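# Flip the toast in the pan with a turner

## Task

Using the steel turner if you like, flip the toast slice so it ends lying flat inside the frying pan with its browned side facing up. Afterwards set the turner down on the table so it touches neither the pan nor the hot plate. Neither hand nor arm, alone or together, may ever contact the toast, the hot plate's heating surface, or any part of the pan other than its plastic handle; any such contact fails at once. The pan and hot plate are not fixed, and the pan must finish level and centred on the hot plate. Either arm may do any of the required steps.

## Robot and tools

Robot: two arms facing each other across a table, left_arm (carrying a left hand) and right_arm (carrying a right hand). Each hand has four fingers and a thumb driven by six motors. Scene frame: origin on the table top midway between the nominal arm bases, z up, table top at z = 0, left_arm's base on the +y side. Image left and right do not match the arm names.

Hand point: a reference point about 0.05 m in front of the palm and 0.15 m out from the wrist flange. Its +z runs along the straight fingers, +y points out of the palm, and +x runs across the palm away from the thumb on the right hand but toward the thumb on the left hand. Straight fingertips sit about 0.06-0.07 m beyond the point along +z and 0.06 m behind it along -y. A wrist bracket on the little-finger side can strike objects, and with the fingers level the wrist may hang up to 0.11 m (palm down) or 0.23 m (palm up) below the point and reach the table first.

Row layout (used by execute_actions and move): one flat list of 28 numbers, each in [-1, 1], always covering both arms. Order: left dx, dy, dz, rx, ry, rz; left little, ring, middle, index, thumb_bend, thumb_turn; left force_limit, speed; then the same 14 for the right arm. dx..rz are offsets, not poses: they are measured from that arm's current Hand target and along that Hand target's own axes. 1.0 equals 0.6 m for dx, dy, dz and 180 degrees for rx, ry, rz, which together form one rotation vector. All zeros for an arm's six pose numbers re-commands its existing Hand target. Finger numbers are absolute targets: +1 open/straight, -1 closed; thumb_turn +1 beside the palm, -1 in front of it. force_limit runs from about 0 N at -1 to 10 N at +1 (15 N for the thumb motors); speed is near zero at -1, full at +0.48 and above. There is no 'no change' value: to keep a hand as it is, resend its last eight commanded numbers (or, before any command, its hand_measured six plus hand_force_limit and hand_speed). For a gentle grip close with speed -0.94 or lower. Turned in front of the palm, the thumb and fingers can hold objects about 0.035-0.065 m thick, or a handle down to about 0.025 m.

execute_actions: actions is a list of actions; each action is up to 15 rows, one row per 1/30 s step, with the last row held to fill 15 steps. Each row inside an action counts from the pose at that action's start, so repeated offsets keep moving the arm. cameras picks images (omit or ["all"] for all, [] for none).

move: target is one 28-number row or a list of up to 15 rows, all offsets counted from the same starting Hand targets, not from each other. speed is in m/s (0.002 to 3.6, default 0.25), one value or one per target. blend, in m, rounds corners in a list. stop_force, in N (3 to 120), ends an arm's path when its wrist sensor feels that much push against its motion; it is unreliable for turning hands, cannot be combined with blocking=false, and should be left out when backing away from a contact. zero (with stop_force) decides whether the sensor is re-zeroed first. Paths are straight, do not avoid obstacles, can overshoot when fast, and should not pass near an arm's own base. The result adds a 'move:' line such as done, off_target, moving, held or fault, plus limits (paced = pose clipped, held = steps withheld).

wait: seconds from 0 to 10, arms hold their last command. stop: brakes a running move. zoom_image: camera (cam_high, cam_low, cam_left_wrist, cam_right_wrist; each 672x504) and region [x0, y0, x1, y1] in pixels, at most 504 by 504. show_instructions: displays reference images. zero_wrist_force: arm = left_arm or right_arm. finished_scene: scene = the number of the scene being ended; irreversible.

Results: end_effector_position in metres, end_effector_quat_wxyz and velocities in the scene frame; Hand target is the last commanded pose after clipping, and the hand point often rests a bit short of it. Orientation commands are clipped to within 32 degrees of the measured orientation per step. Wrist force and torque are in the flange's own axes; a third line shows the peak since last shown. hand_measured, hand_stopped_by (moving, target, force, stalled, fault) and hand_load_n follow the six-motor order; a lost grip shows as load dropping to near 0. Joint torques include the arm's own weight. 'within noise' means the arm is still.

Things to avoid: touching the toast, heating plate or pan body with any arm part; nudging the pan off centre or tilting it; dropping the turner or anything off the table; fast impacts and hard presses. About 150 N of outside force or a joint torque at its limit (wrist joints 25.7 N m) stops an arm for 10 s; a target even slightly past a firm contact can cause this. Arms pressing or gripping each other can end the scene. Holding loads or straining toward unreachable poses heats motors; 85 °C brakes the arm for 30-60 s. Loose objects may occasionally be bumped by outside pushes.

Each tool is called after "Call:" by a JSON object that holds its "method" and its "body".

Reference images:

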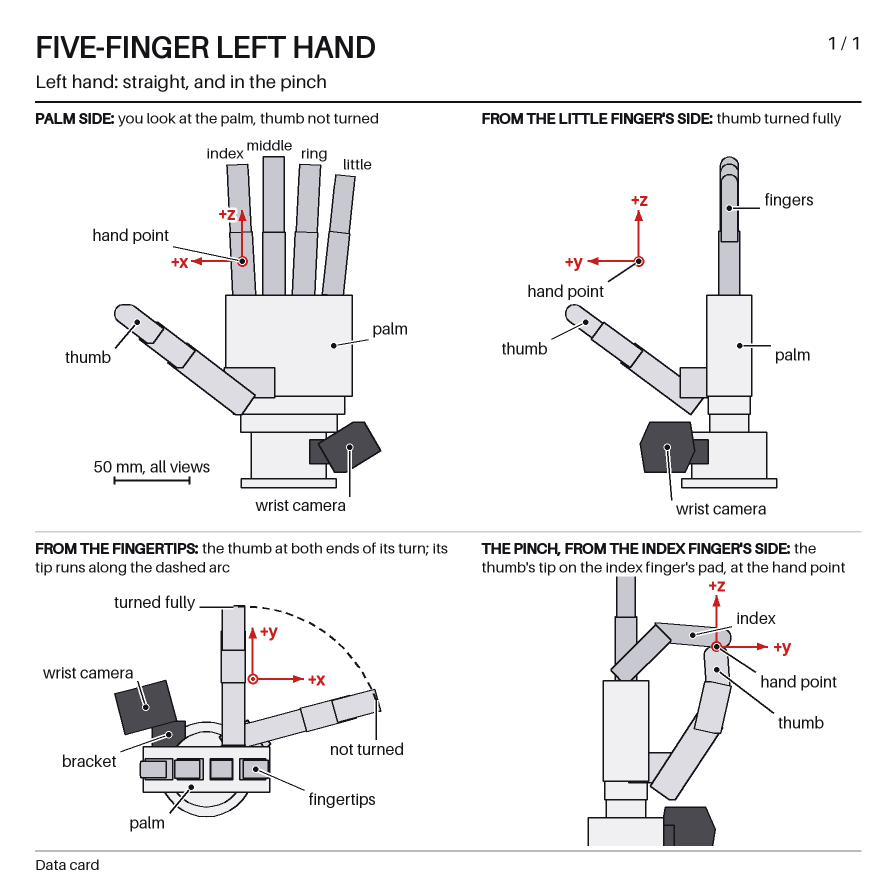

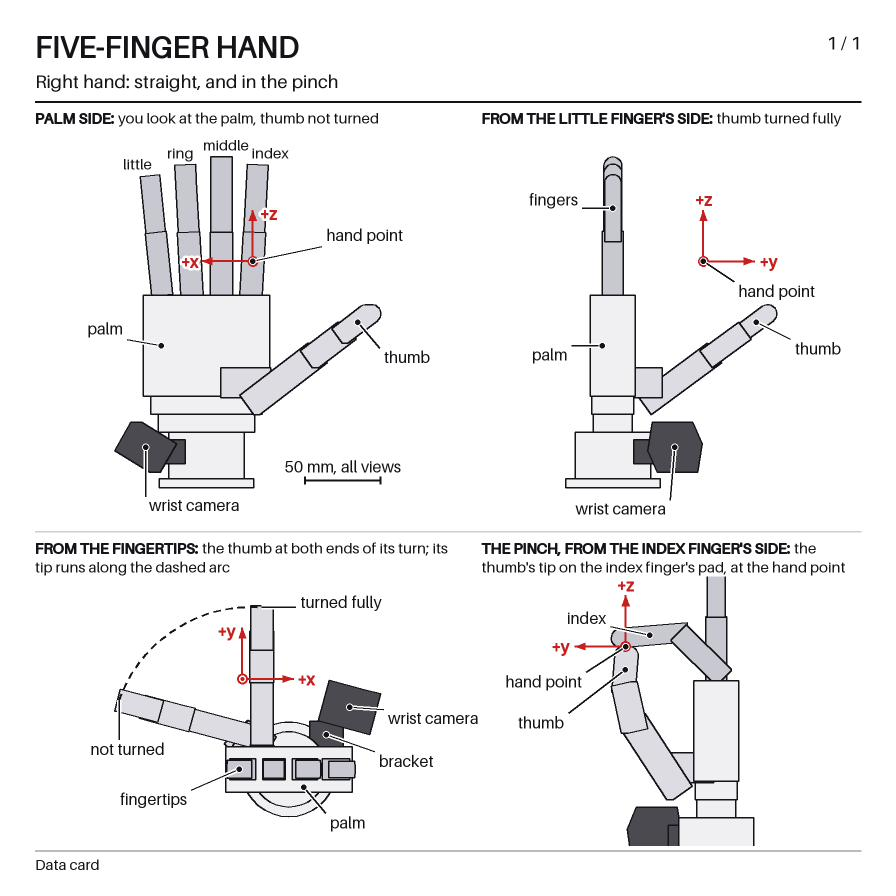

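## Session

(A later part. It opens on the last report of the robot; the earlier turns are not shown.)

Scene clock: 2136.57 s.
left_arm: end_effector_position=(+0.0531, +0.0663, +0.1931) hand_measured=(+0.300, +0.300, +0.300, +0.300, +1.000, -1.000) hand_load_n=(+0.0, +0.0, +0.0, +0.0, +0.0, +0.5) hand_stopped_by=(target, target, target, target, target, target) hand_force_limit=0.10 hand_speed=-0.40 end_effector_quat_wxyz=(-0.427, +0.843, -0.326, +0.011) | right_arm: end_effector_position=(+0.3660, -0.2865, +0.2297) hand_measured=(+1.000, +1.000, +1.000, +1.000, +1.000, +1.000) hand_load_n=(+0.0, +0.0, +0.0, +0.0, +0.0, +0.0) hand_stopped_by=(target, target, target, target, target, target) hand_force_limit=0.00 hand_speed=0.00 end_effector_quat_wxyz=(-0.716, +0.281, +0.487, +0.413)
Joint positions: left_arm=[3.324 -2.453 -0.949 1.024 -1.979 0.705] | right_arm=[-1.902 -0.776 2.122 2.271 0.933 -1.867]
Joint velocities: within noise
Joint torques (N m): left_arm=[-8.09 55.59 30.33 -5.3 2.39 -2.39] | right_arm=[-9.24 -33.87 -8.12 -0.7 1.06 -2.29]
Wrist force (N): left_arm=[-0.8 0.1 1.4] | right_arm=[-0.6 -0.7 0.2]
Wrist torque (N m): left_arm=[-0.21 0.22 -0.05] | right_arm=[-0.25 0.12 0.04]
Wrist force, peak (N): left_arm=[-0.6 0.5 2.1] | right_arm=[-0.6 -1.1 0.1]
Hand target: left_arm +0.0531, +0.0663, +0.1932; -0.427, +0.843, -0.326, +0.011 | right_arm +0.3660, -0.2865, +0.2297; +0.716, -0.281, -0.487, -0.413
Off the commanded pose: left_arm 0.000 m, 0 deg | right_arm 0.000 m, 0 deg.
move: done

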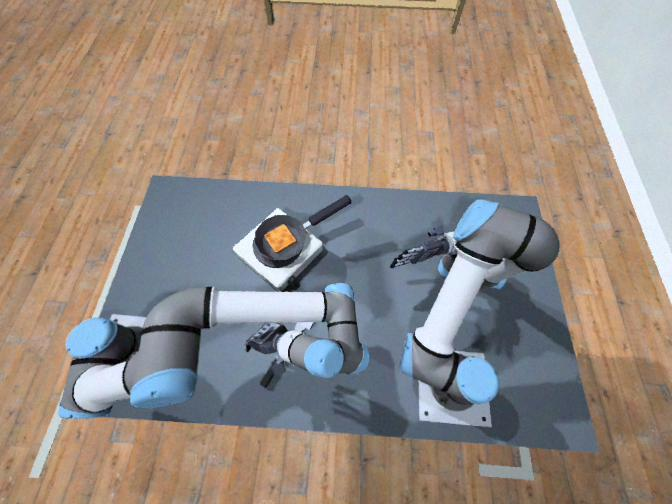

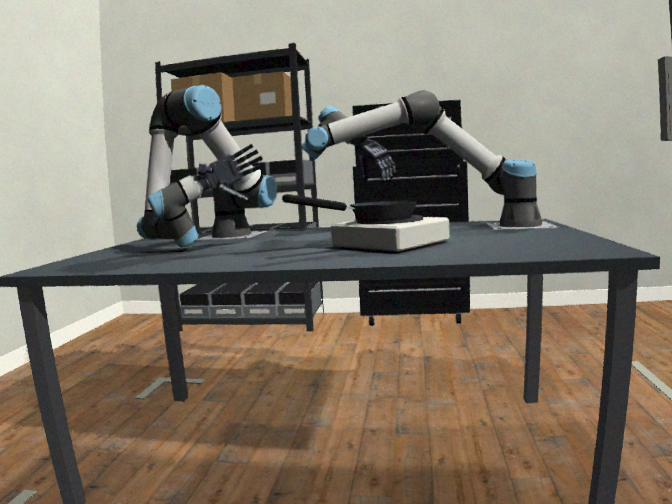

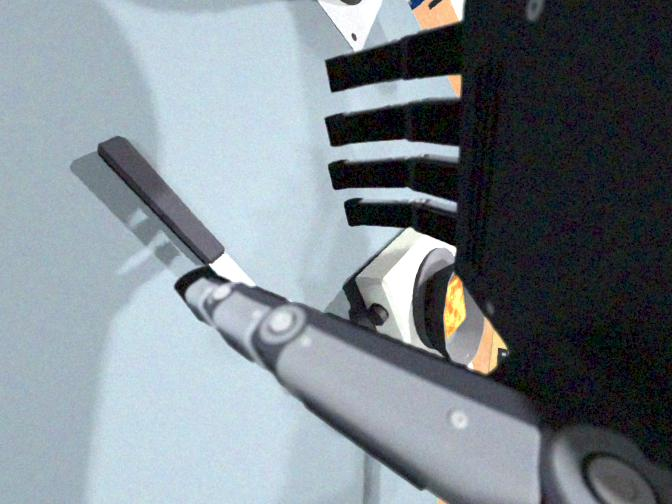

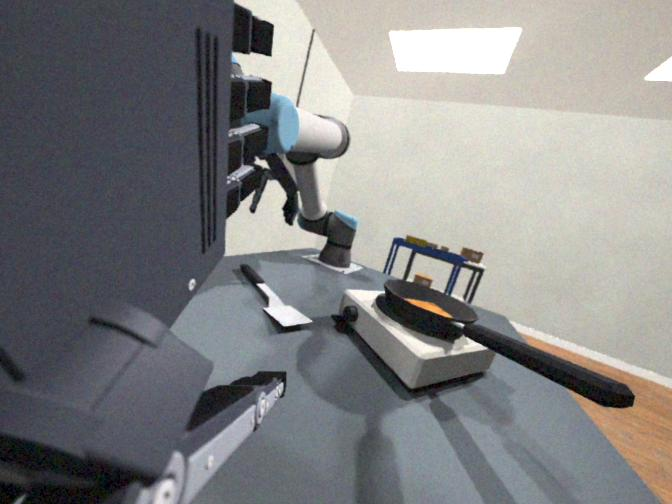

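Call:
{"method": "move", "body": {"target": [0,0,0,0,0,0,0.3,0.3,0.3,0.3,1,-1,0.1,-0.4,0.0559,0.6434,-0.1408,-0.4497,-0.0987,-0.0858,1,1,1,1,1,1,0,0], "speed": 0.25}}

Call:
{"method": "zoom_image", "body": {"camera": "cam_high", "region": [228, 140, 428, 300]}}

Scene clock: 2219.47 s.
left_arm: end_effector_position=(+0.0531, +0.0663, +0.1932) hand_measured=(+0.300, +0.300, +0.300, +0.300, +1.000, -1.000) hand_load_n=(+0.0, +0.0, +0.0, +0.0, +0.0, +0.0) hand_stopped_by=(target, target, target, target, target, target) hand_force_limit=0.10 hand_speed=-0.40 end_effector_quat_wxyz=(-0.427, +0.843, -0.326, +0.011) | right_arm: end_effector_position=(+0.7458, -0.1721, +0.2297) hand_measured=(+1.000, +1.000, +1.000, +1.000, +1.000, +1.000) hand_load_n=(+0.0, +0.0, +0.0, +0.0, +0.0, +0.0) hand_stopped_by=(target, target, target, target, target, target) hand_force_limit=0.00 hand_speed=0.00 end_effector_quat_wxyz=(-0.230, +0.669, +0.231, +0.668)
Joint positions: left_arm=[3.324 -2.453 -0.949 1.023 -1.979 0.705] | right_arm=[-1.384 -0.77 1.631 2.281 -1.072 -1.572]
Joint velocities: within noise
Joint torques (N m): left_arm=[-6.33 52.25 29.27 -5.28 2.33 -2.46] | right_arm=[10.14 -36.47 -29.66 -3.11 -1.83 2.26]
Wrist force (N): left_arm=[-0.7 -0.1 1.3] | right_arm=[-0.2 -1.0 0.0]
Wrist torque (N m): left_arm=[-0.25 0.20 -0.05] | right_arm=[-0.22 0.08 0.05]
Wrist force, peak (N): left_arm=[-1.0 0.0 1.7] | right_arm=[-0.6 -1.6 0.0]
Hand target: left_arm +0.0531, +0.0663, +0.1932; -0.427, +0.843, -0.326, +0.011 | right_arm +0.7458, -0.1721, +0.2297; -0.230, +0.669, +0.231, +0.668
Off the commanded pose: left_arm 0.000 m, 0 deg | right_arm 0.000 m, 0 deg.
move: done; limits=paced

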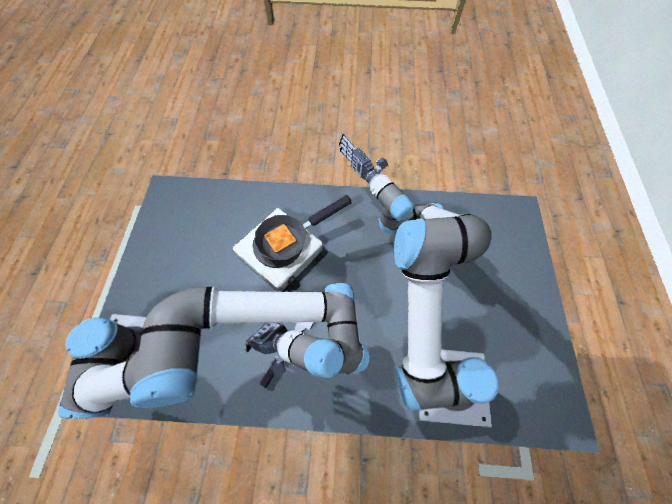

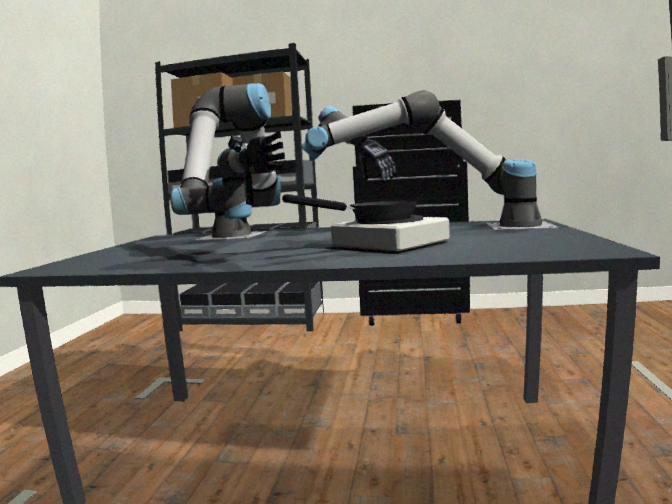

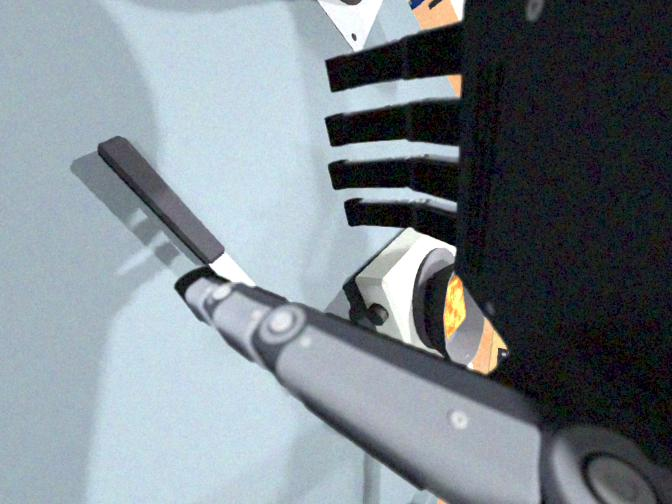

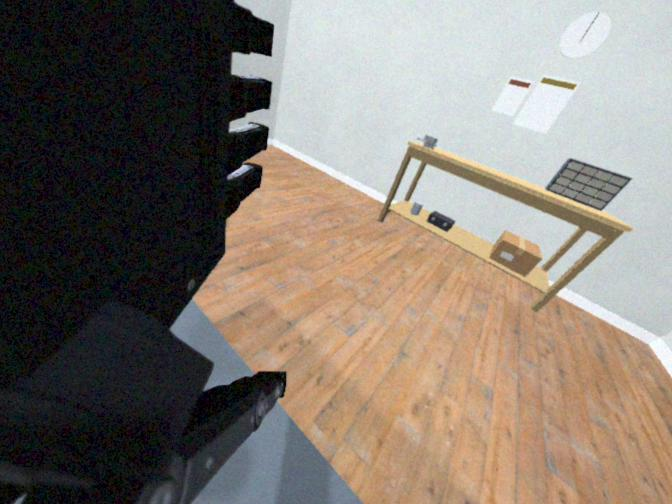

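Scaled by 2.520.

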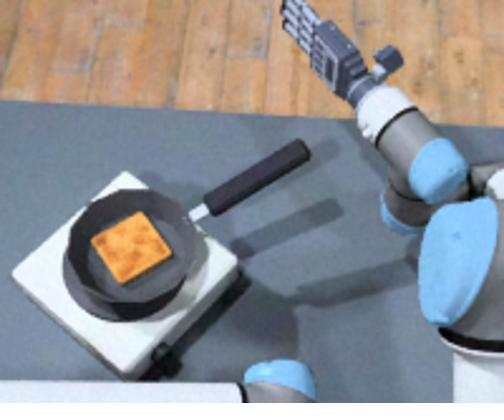

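Call:
{"method": "move", "body": {"target": [0,0,0,0,0,0,0.3,0.3,0.3,0.3,1,-1,0.1,-0.4,-0.15,0,0,0,0,0,1,1,1,1,1,1,0,0], "speed": 0.15}}

Call:
{"method": "zoom_image", "body": {"camera": "cam_high", "region": [300, 130, 430, 240]}}

Call:
{"method": "zoom_image", "body": {"camera": "cam_low", "region": [220, 120, 420, 260]}}

Scene clock: 2224.00 s.
left_arm: end_effector_position=(+0.0531, +0.0663, +0.1932) hand_measured=(+0.300, +0.300, +0.300, +0.300, +1.000, -1.000) hand_load_n=(+0.0, +0.0, +0.0, +0.0, +0.0, +0.0) hand_stopped_by=(target, target, target, target, target, target) hand_force_limit=0.10 hand_speed=-0.40 end_effector_quat_wxyz=(-0.427, +0.843, -0.326, +0.011) | right_arm: end_effector_position=(+0.7457, -0.1722, +0.1398) hand_measured=(+1.000, +1.000, +1.000, +1.000, +1.000, +1.000) hand_load_n=(+0.0, +0.0, +0.0, +0.0, +0.0, +0.0) hand_stopped_by=(target, target, target, target, target, target) hand_force_limit=0.00 hand_speed=0.00 end_effector_quat_wxyz=(-0.230, +0.669, +0.231, +0.668)
Joint positions: left_arm=[3.324 -2.453 -0.949 1.023 -1.979 0.705] | right_arm=[-1.385 -0.6 1.606 2.136 -1.072 -1.572]
Joint velocities: within noise
Joint torques (N m): left_arm=[-8.6 49.23 28.68 -4.96 2.38 -2.48] | right_arm=[-12.76 -38.03 -26.76 -3.02 0.25 2.3]
Wrist force (N): left_arm=[-0.9 0.0 1.5] | right_arm=[-0.3 -1.1 0.0]
Wrist torque (N m): left_arm=[-0.24 0.24 -0.06] | right_arm=[-0.25 0.08 0.05]
Wrist force, peak (N): left_arm=[-0.8 0.1 1.9] | right_arm=[-1.4 -1.2 0.1]
Hand target: left_arm +0.0531, +0.0663, +0.1932; -0.427, +0.843, -0.326, +0.011 | right_arm +0.7458, -0.1722, +0.1397; -0.230, +0.669, +0.231, +0.668
Off the commanded pose: left_arm 0.000 m, 0 deg | right_arm 0.000 m, 0 deg.
move: done

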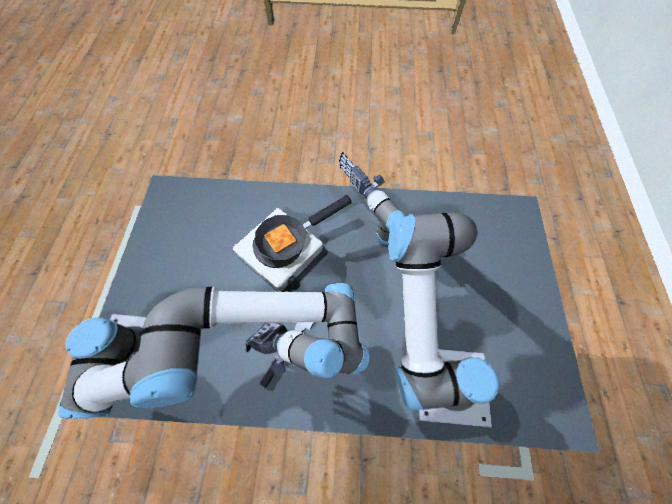

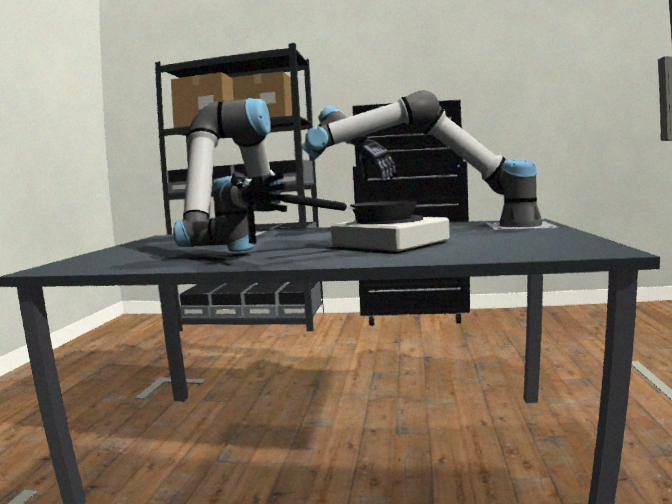

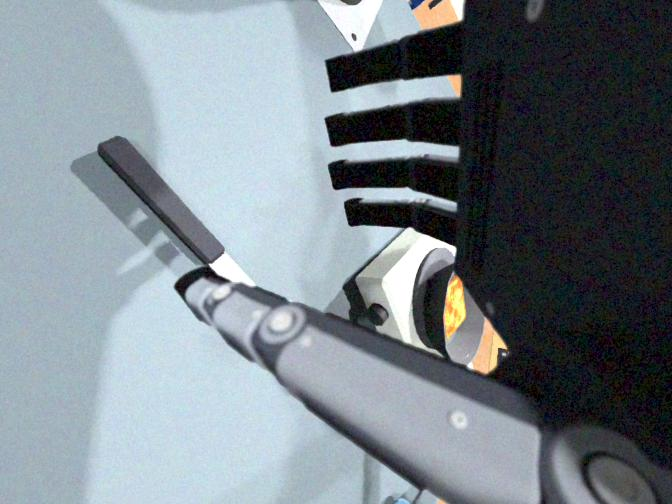

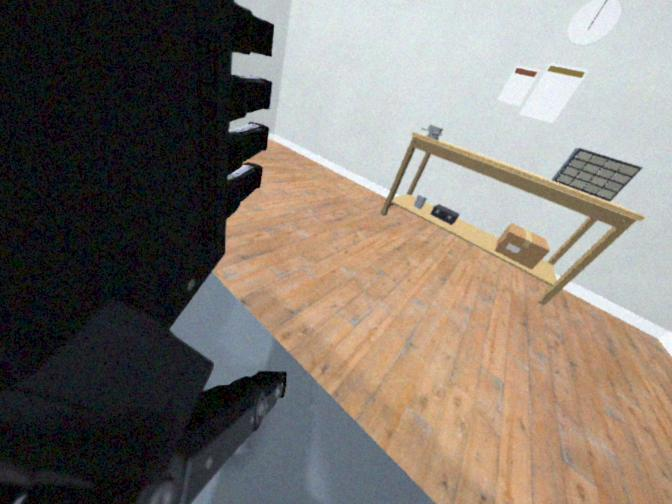

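Scaled by 3.877.

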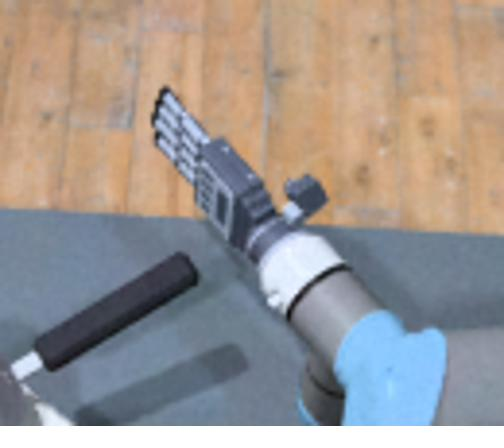

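Scaled by 2.520.

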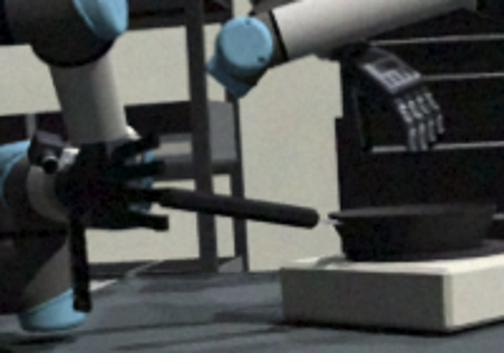

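Call:
{"method": "move", "body": {"target": [0,0,0,0,0,0,0.3,0.3,0.3,0.3,1,-1,0.1,-0.4,0,-0.0413,-0.0525,0,0,0,1,1,1,1,1,1,0,0], "speed": 0.08}}

Call:
{"method": "zoom_image", "body": {"camera": "cam_high", "region": [300, 130, 430, 240]}}

Call:
{"method": "zoom_image", "body": {"camera": "cam_low", "region": [220, 150, 360, 260]}}

Scene clock: 2231.40 s.
left_arm: end_effector_position=(+0.0531, +0.0663, +0.1932) hand_measured=(+0.300, +0.300, +0.300, +0.300, +1.000, -1.000) hand_load_n=(+0.0, +0.0, +0.0, +0.0, +0.0, +0.0) hand_stopped_by=(target, target, target, target, target, target) hand_force_limit=0.10 hand_speed=-0.40 end_effector_quat_wxyz=(-0.427, +0.843, -0.326, +0.011) | right_arm: end_effector_position=(+0.7057, -0.1721, +0.1397) hand_measured=(+1.000, +1.000, +1.000, +1.000, +1.000, +1.000) hand_load_n=(+0.0, +0.0, +0.0, +0.0, +0.0, +0.0) hand_stopped_by=(target, target, target, target, target, target) hand_force_limit=0.00 hand_speed=0.00 end_effector_quat_wxyz=(-0.230, +0.669, +0.231, +0.668)
Joint positions: left_arm=[3.324 -2.453 -0.949 1.023 -1.979 0.705] | right_arm=[-1.372 -0.644 1.729 2.057 -1.085 -1.572]
Joint velocities: within noise
Joint torques (N m): left_arm=[-7.39 47.31 28.94 -4.9 2.5 -2.4] | right_arm=[10.23 -62.09 2.33 -3.15 -1.55 2.06]
Wrist force (N): left_arm=[-0.7 0.0 1.7] | right_arm=[-0.4 -1.1 -0.1]
Wrist torque (N m): left_arm=[-0.26 0.22 -0.05] | right_arm=[-0.23 0.12 0.04]
Wrist force, peak (N): left_arm=[-1.1 -0.1 1.8] | right_arm=[-0.5 -1.4 -0.5]
Hand target: left_arm +0.0531, +0.0663, +0.1932; -0.427, +0.843, -0.326, +0.011 | right_arm +0.7057, -0.1721, +0.1397; -0.230, +0.669, +0.231, +0.668
Off the commanded pose: left_arm 0.000 m, 0 deg | right_arm 0.000 m, 0 deg.
move: done

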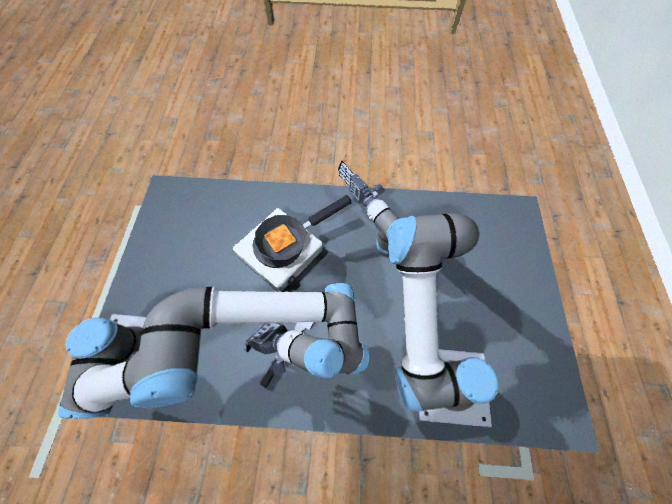

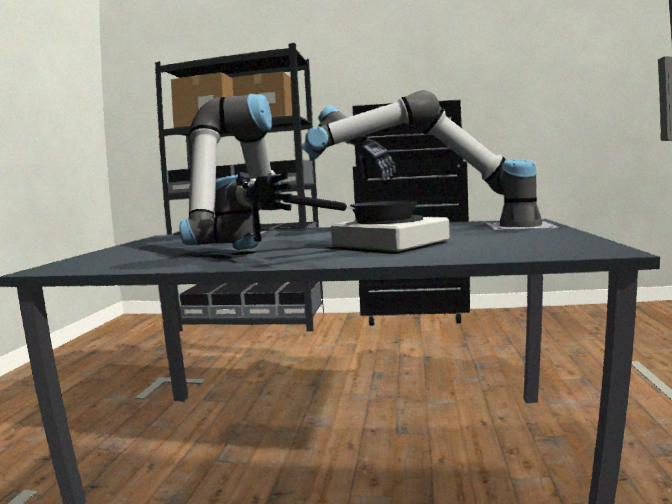

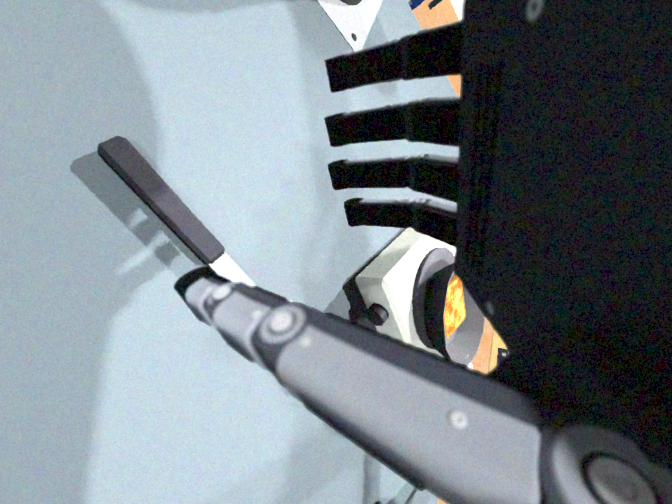

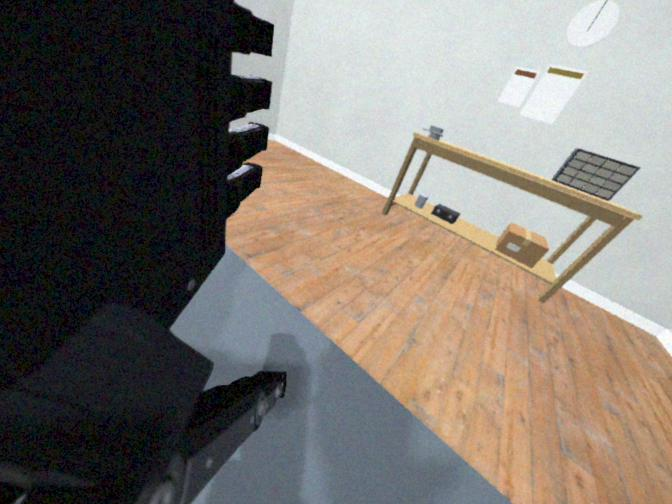

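Scaled by 3.877.

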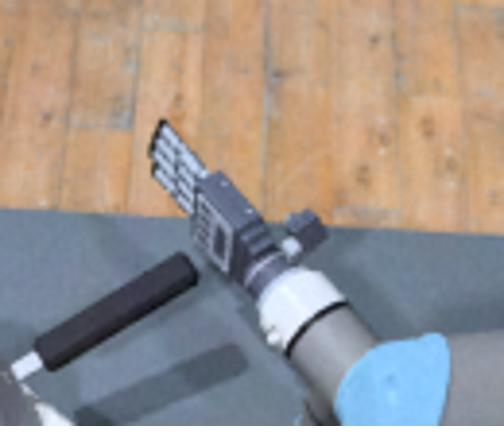

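Scaled by 3.600.

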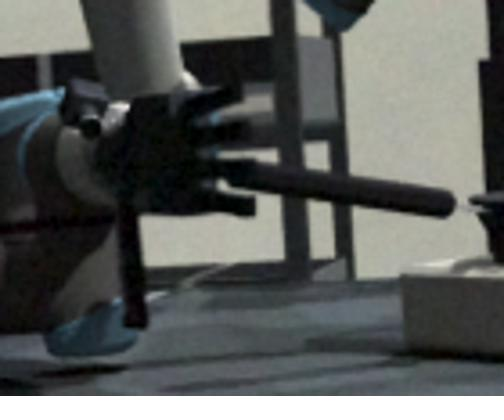

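Call:
{"method": "move", "body": {"target": [0,0,0,0,0,0,0.3,0.3,0.3,0.3,1,-1,0.1,-0.4,0,-0.0467,-0.008,0,0,0,1,1,1,1,1,1,0,0], "speed": 0.05, "stop_force": 6}}

Call:
{"method": "zoom_image", "body": {"camera": "cam_high", "region": [300, 150, 400, 240]}}

Call:
{"method": "zoom_image", "body": {"camera": "cam_low", "region": [220, 150, 360, 260]}}

Call:
{"method": "zoom_image", "body": {"camera": "cam_high", "region": [228, 200, 328, 300]}}

Scene clock: 2238.10 s.
left_arm: end_effector_position=(+0.0531, +0.0663, +0.1932) hand_measured=(+0.300, +0.300, +0.300, +0.300, +1.000, -1.000) hand_load_n=(+0.0, +0.0, +0.0, +0.0, +0.0, +0.0) hand_stopped_by=(target, target, target, target, target, target) hand_force_limit=0.10 hand_speed=-0.40 end_effector_quat_wxyz=(-0.427, +0.843, -0.326, +0.011) | right_arm: end_effector_position=(+0.6846, -0.1530, +0.1397) hand_measured=(+1.000, +1.000, +1.000, +1.000, +1.000, +1.000) hand_load_n=(+0.0, +0.0, +0.0, +0.0, +0.0, +0.0) hand_stopped_by=(target, target, target, target, target, target) hand_force_limit=0.00 hand_speed=0.00 end_effector_quat_wxyz=(-0.230, +0.669, +0.231, +0.668)
Joint positions: left_arm=[3.324 -2.453 -0.949 1.023 -1.979 0.705] | right_arm=[-1.327 -0.656 1.764 2.034 -1.129 -1.572]
Joint velocities: within noise
Joint torques (N m): left_arm=[-7.24 44.81 28.3 -4.85 2.16 -2.48] | right_arm=[10.55 -61.68 2.24 -3.09 -1.36 2.24]
Wrist force (N): left_arm=[-0.5 -0.2 1.5] | right_arm=[-0.4 -0.5 0.1]
Wrist torque (N m): left_arm=[-0.27 0.17 -0.03] | right_arm=[-0.21 0.12 0.04]
Wrist force, peak (N): left_arm=[-1.0 0.0 1.8] | right_arm=[-0.7 -1.4 -0.1]
Hand target: left_arm +0.0531, +0.0663, +0.1932; -0.427, +0.843, -0.326, +0.011 | right_arm +0.6846, -0.1530, +0.1397; -0.230, +0.669, +0.231, +0.668
Off the commanded pose: left_arm 0.000 m, 0 deg | right_arm 0.000 m, 0 deg.
move: done

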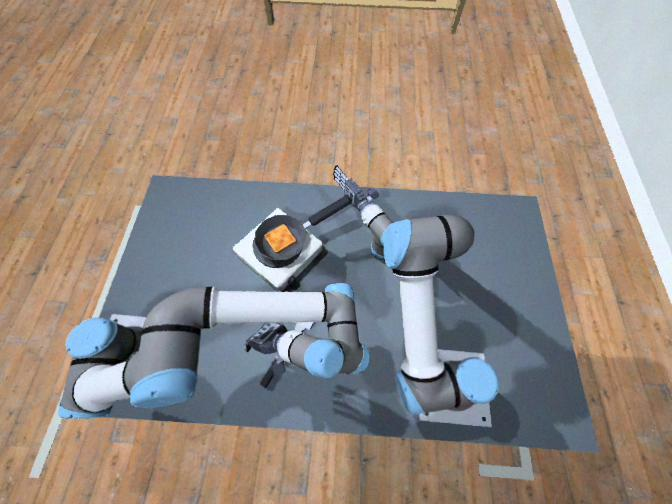

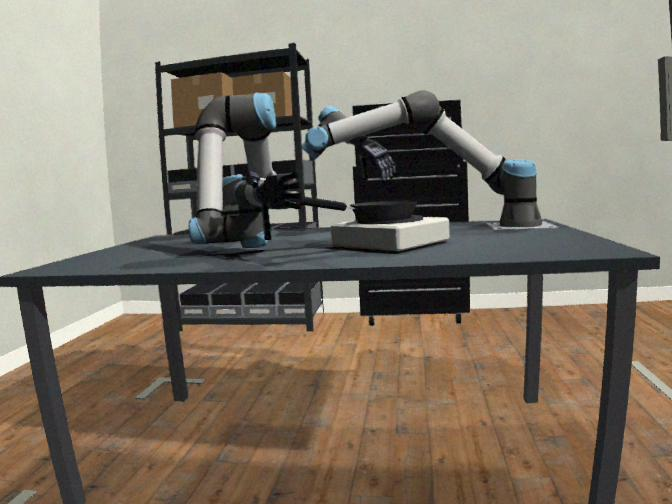

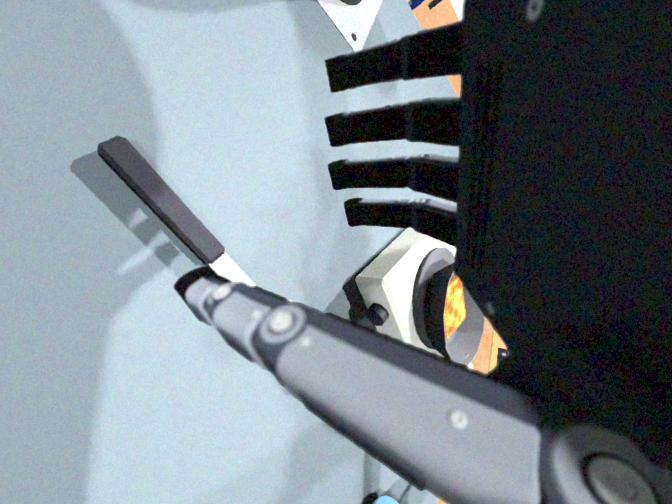

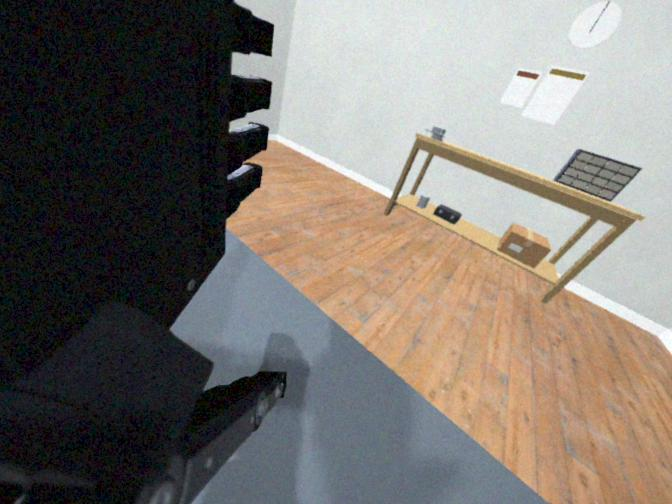

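Scaled by 5.040.

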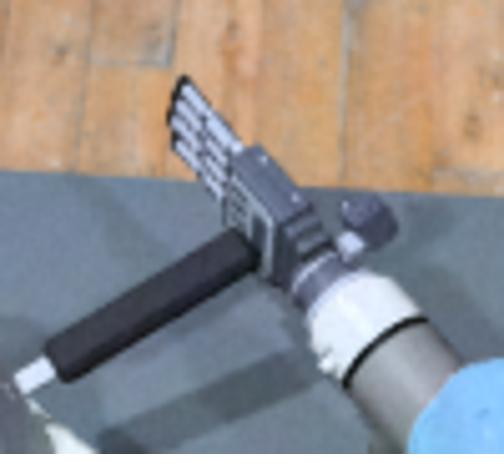

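Scaled by 3.600.

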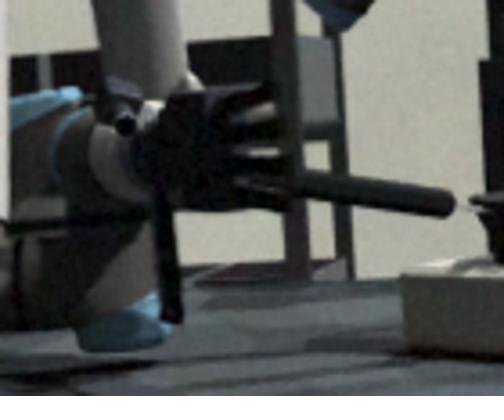

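Scaled by 5.040.

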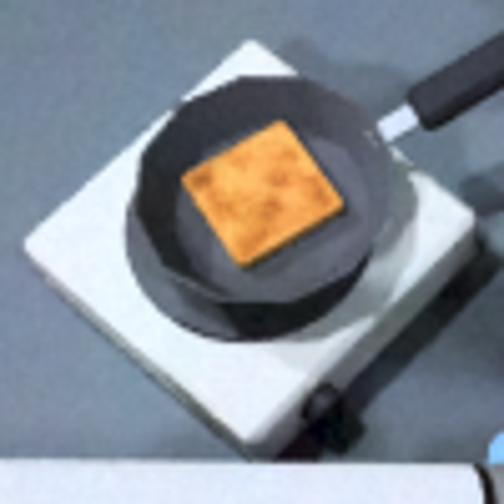

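Call:
{"method": "move", "body": {"target": [0,0,0,0,0,0,0.3,0.3,0.3,0.3,1,-1,0.1,-0.4,0,-0.02,0,0,0,0,1,1,1,1,1,1,0,0], "speed": 0.04, "stop_force": 12}}

Call:
{"method": "zoom_image", "body": {"camera": "cam_high", "region": [300, 150, 400, 240]}}

Call:
{"method": "zoom_image", "body": {"camera": "cam_high", "region": [228, 200, 328, 300]}}

Scene clock: 2241.83 s.
left_arm: end_effector_position=(+0.0531, +0.0663, +0.1932) hand_measured=(+0.300, +0.300, +0.300, +0.300, +1.000, -1.000) hand_load_n=(+0.0, +0.0, +0.0, +0.0, +0.0, +0.0) hand_stopped_by=(target, target, target, target, target, target) hand_force_limit=0.10 hand_speed=-0.40 end_effector_quat_wxyz=(-0.427, +0.843, -0.326, +0.011) | right_arm: end_effector_position=(+0.6772, -0.1435, +0.1396) hand_measured=(+1.000, +1.000, +1.000, +1.000, +1.000, +1.000) hand_load_n=(+0.0, +0.0, +0.0, +0.0, +0.0, +0.0) hand_stopped_by=(target, target, target, target, target, target) hand_force_limit=0.00 hand_speed=0.00 end_effector_quat_wxyz=(-0.230, +0.669, +0.231, +0.668)
Joint positions: left_arm=[3.324 -2.453 -0.949 1.023 -1.979 0.705] | right_arm=[-1.306 -0.658 1.771 2.03 -1.151 -1.572]
Joint velocities: within noise
Joint torques (N m): left_arm=[-7.77 45.31 29.55 -4.98 2.19 -2.31] | right_arm=[11.4 -61.96 1.95 -3.07 -1.18 2.28]
Wrist force (N): left_arm=[-0.7 -0.1 1.6] | right_arm=[-0.2 1.2 0.0]
Wrist torque (N m): left_arm=[-0.26 0.20 -0.04] | right_arm=[-0.10 0.11 0.07]
Wrist force, peak (N): left_arm=[-1.0 -0.1 1.8] | right_arm=[-0.7 1.3 -0.2]
Hand target: left_arm +0.0531, +0.0663, +0.1932; -0.427, +0.843, -0.326, +0.011 | right_arm +0.6772, -0.1435, +0.1396; -0.230, +0.669, +0.231, +0.668
Off the commanded pose: left_arm 0.000 m, 0 deg | right_arm 0.000 m, 0 deg.
move: done

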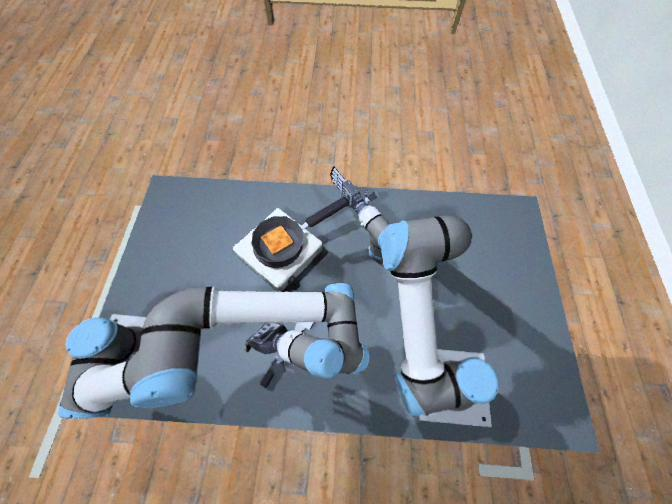

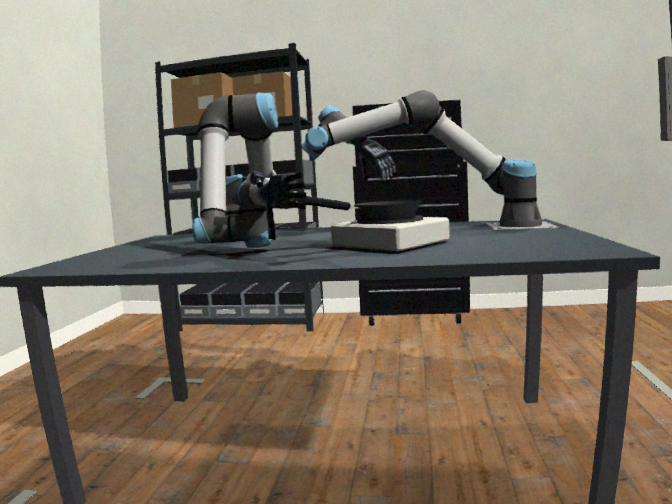

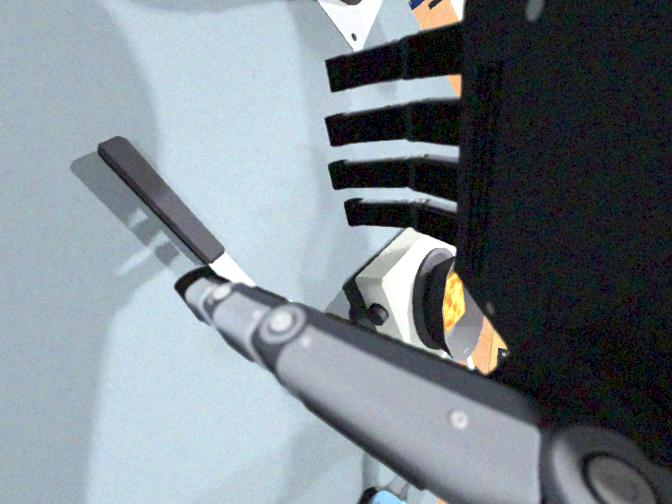

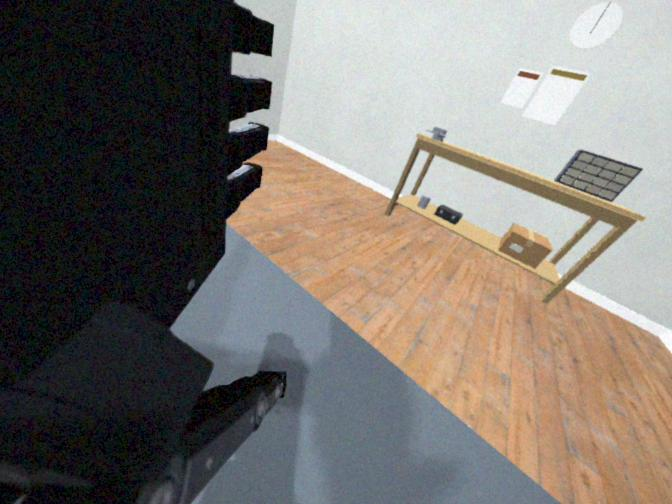

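Scaled by 5.040.

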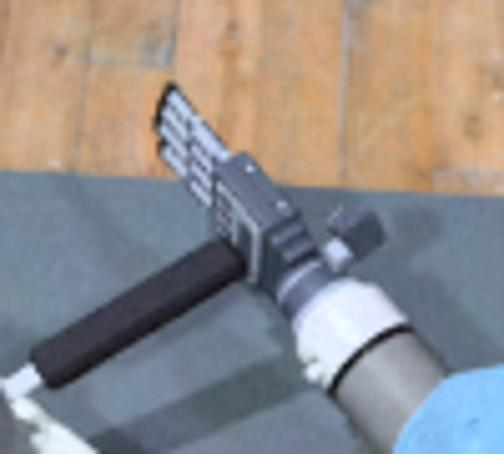

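Scaled by 5.040.

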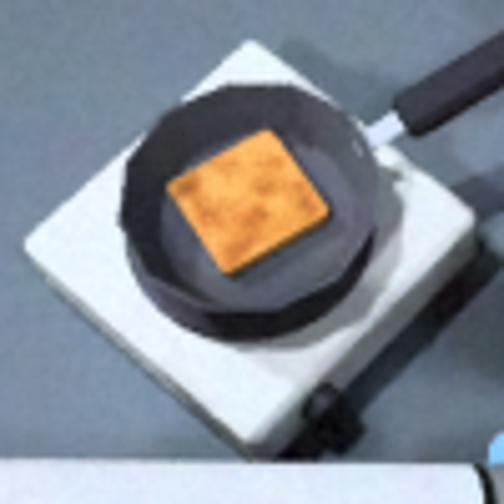

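Call:
{"method": "zoom_image", "body": {"camera": "cam_high", "region": [245, 210, 315, 275]}}

Call:
{"method": "zoom_image", "body": {"camera": "cam_low", "region": [325, 190, 455, 255]}}

Scaled by 7.200.

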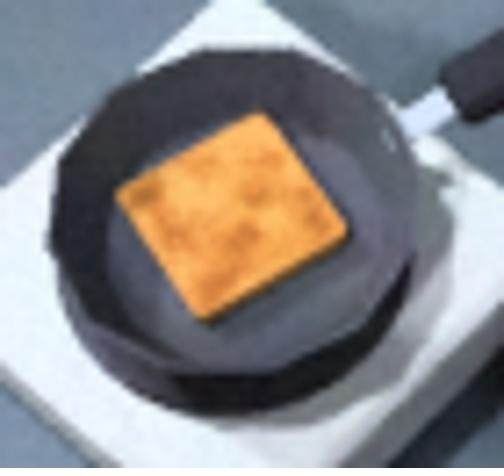

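Scaled by 3.877.

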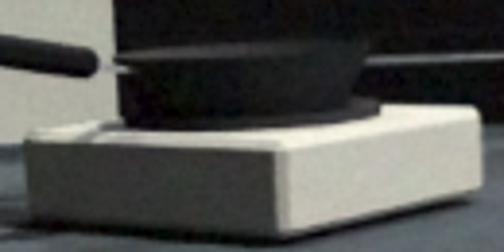

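Call:
{"method": "move", "body": {"target": [0,0,0,0,0,0,0.3,0.3,0.3,0.3,1,-1,0.1,-0.4,0,-0.0083,0,0,0,0,1,1,1,1,1,1,0,0], "speed": 0.03, "stop_force": 12}}

Call:
{"method": "zoom_image", "body": {"camera": "cam_high", "region": [245, 210, 315, 275]}}

Call:
{"method": "zoom_image", "body": {"camera": "cam_low", "region": [325, 190, 455, 255]}}

Scene clock: 2255.07 s.
left_arm: end_effector_position=(+0.0531, +0.0663, +0.1932) hand_measured=(+0.300, +0.300, +0.300, +0.300, +1.000, -1.000) hand_load_n=(+0.0, +0.0, +0.0, +0.0, +0.0, +0.0) hand_stopped_by=(target, target, target, target, target, target) hand_force_limit=0.10 hand_speed=-0.40 end_effector_quat_wxyz=(-0.427, +0.843, -0.326, +0.011) | right_arm: end_effector_position=(+0.6742, -0.1396, +0.1396) hand_measured=(+1.000, +1.000, +1.000, +1.000, +1.000, +1.000) hand_load_n=(+0.0, +0.0, +0.0, +0.0, +0.0, +0.0) hand_stopped_by=(target, target, target, target, target, target) hand_force_limit=0.00 hand_speed=0.00 end_effector_quat_wxyz=(-0.230, +0.669, +0.231, +0.668)
Joint positions: left_arm=[3.324 -2.453 -0.949 1.023 -1.979 0.705] | right_arm=[-1.297 -0.659 1.773 2.028 -1.16 -1.572]
Joint velocities: within noise
Joint torques (N m): left_arm=[-7.87 46.24 27.95 -4.81 2.31 -2.21] | right_arm=[11.7 -61.42 2.18 -3.06 -1.18 2.3]
Wrist force (N): left_arm=[-0.4 -0.4 1.5] | right_arm=[-0.4 1.1 -0.1]
Wrist torque (N m): left_arm=[-0.29 0.16 -0.02] | right_arm=[-0.12 0.14 0.06]
Wrist force, peak (N): left_arm=[-1.0 0.0 1.7] | right_arm=[-0.1 1.5 0.1]
Hand target: left_arm +0.0531, +0.0663, +0.1932; -0.427, +0.843, -0.326, +0.011 | right_arm +0.6742, -0.1396, +0.1396; -0.230, +0.669, +0.231, +0.668
Off the commanded pose: left_arm 0.000 m, 0 deg | right_arm 0.000 m, 0 deg.
move: done

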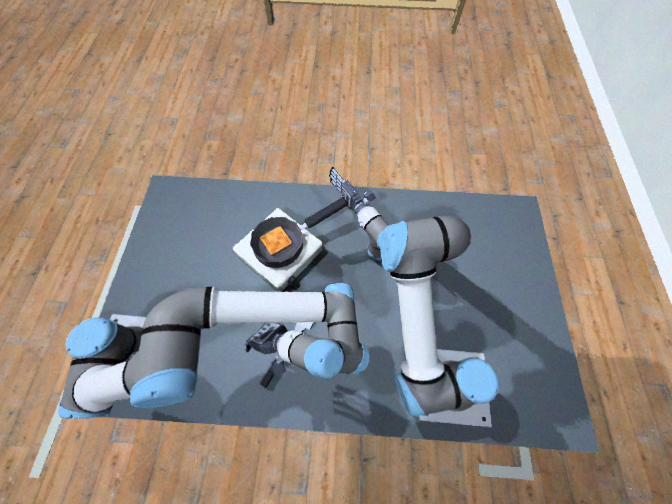

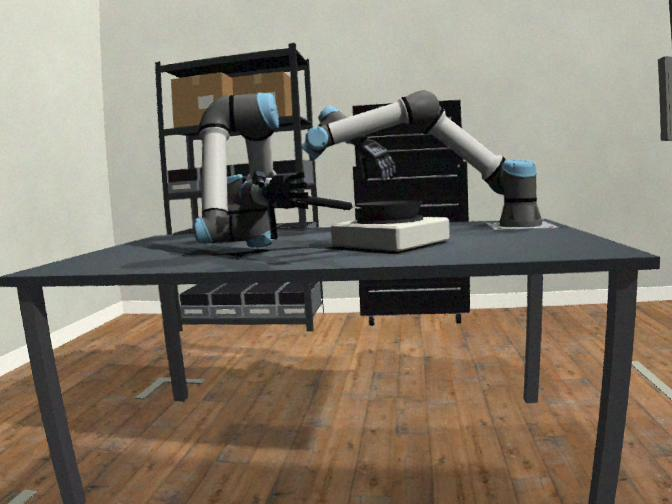

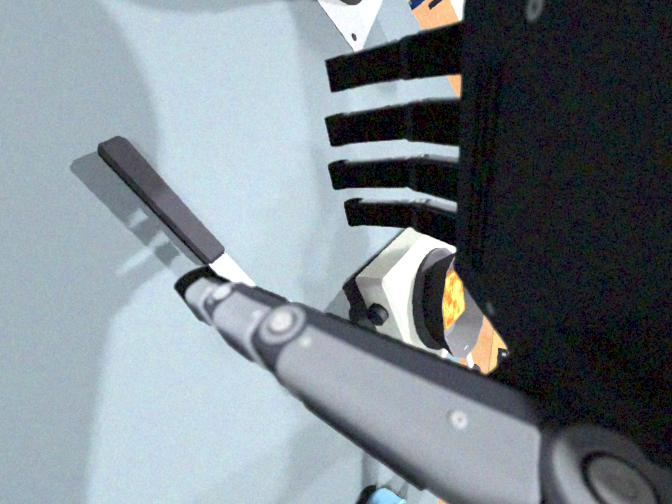

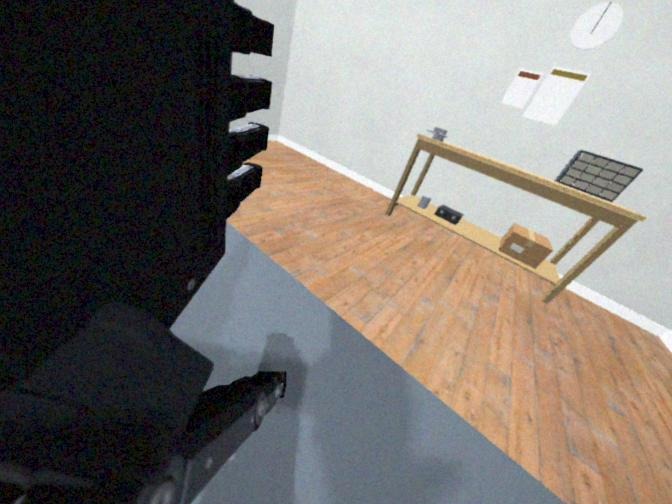

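Scaled by 7.200.

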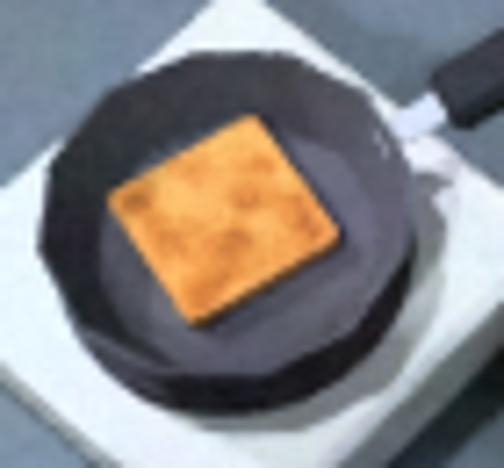

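Scaled by 3.877.

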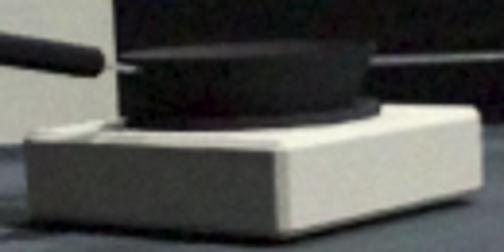

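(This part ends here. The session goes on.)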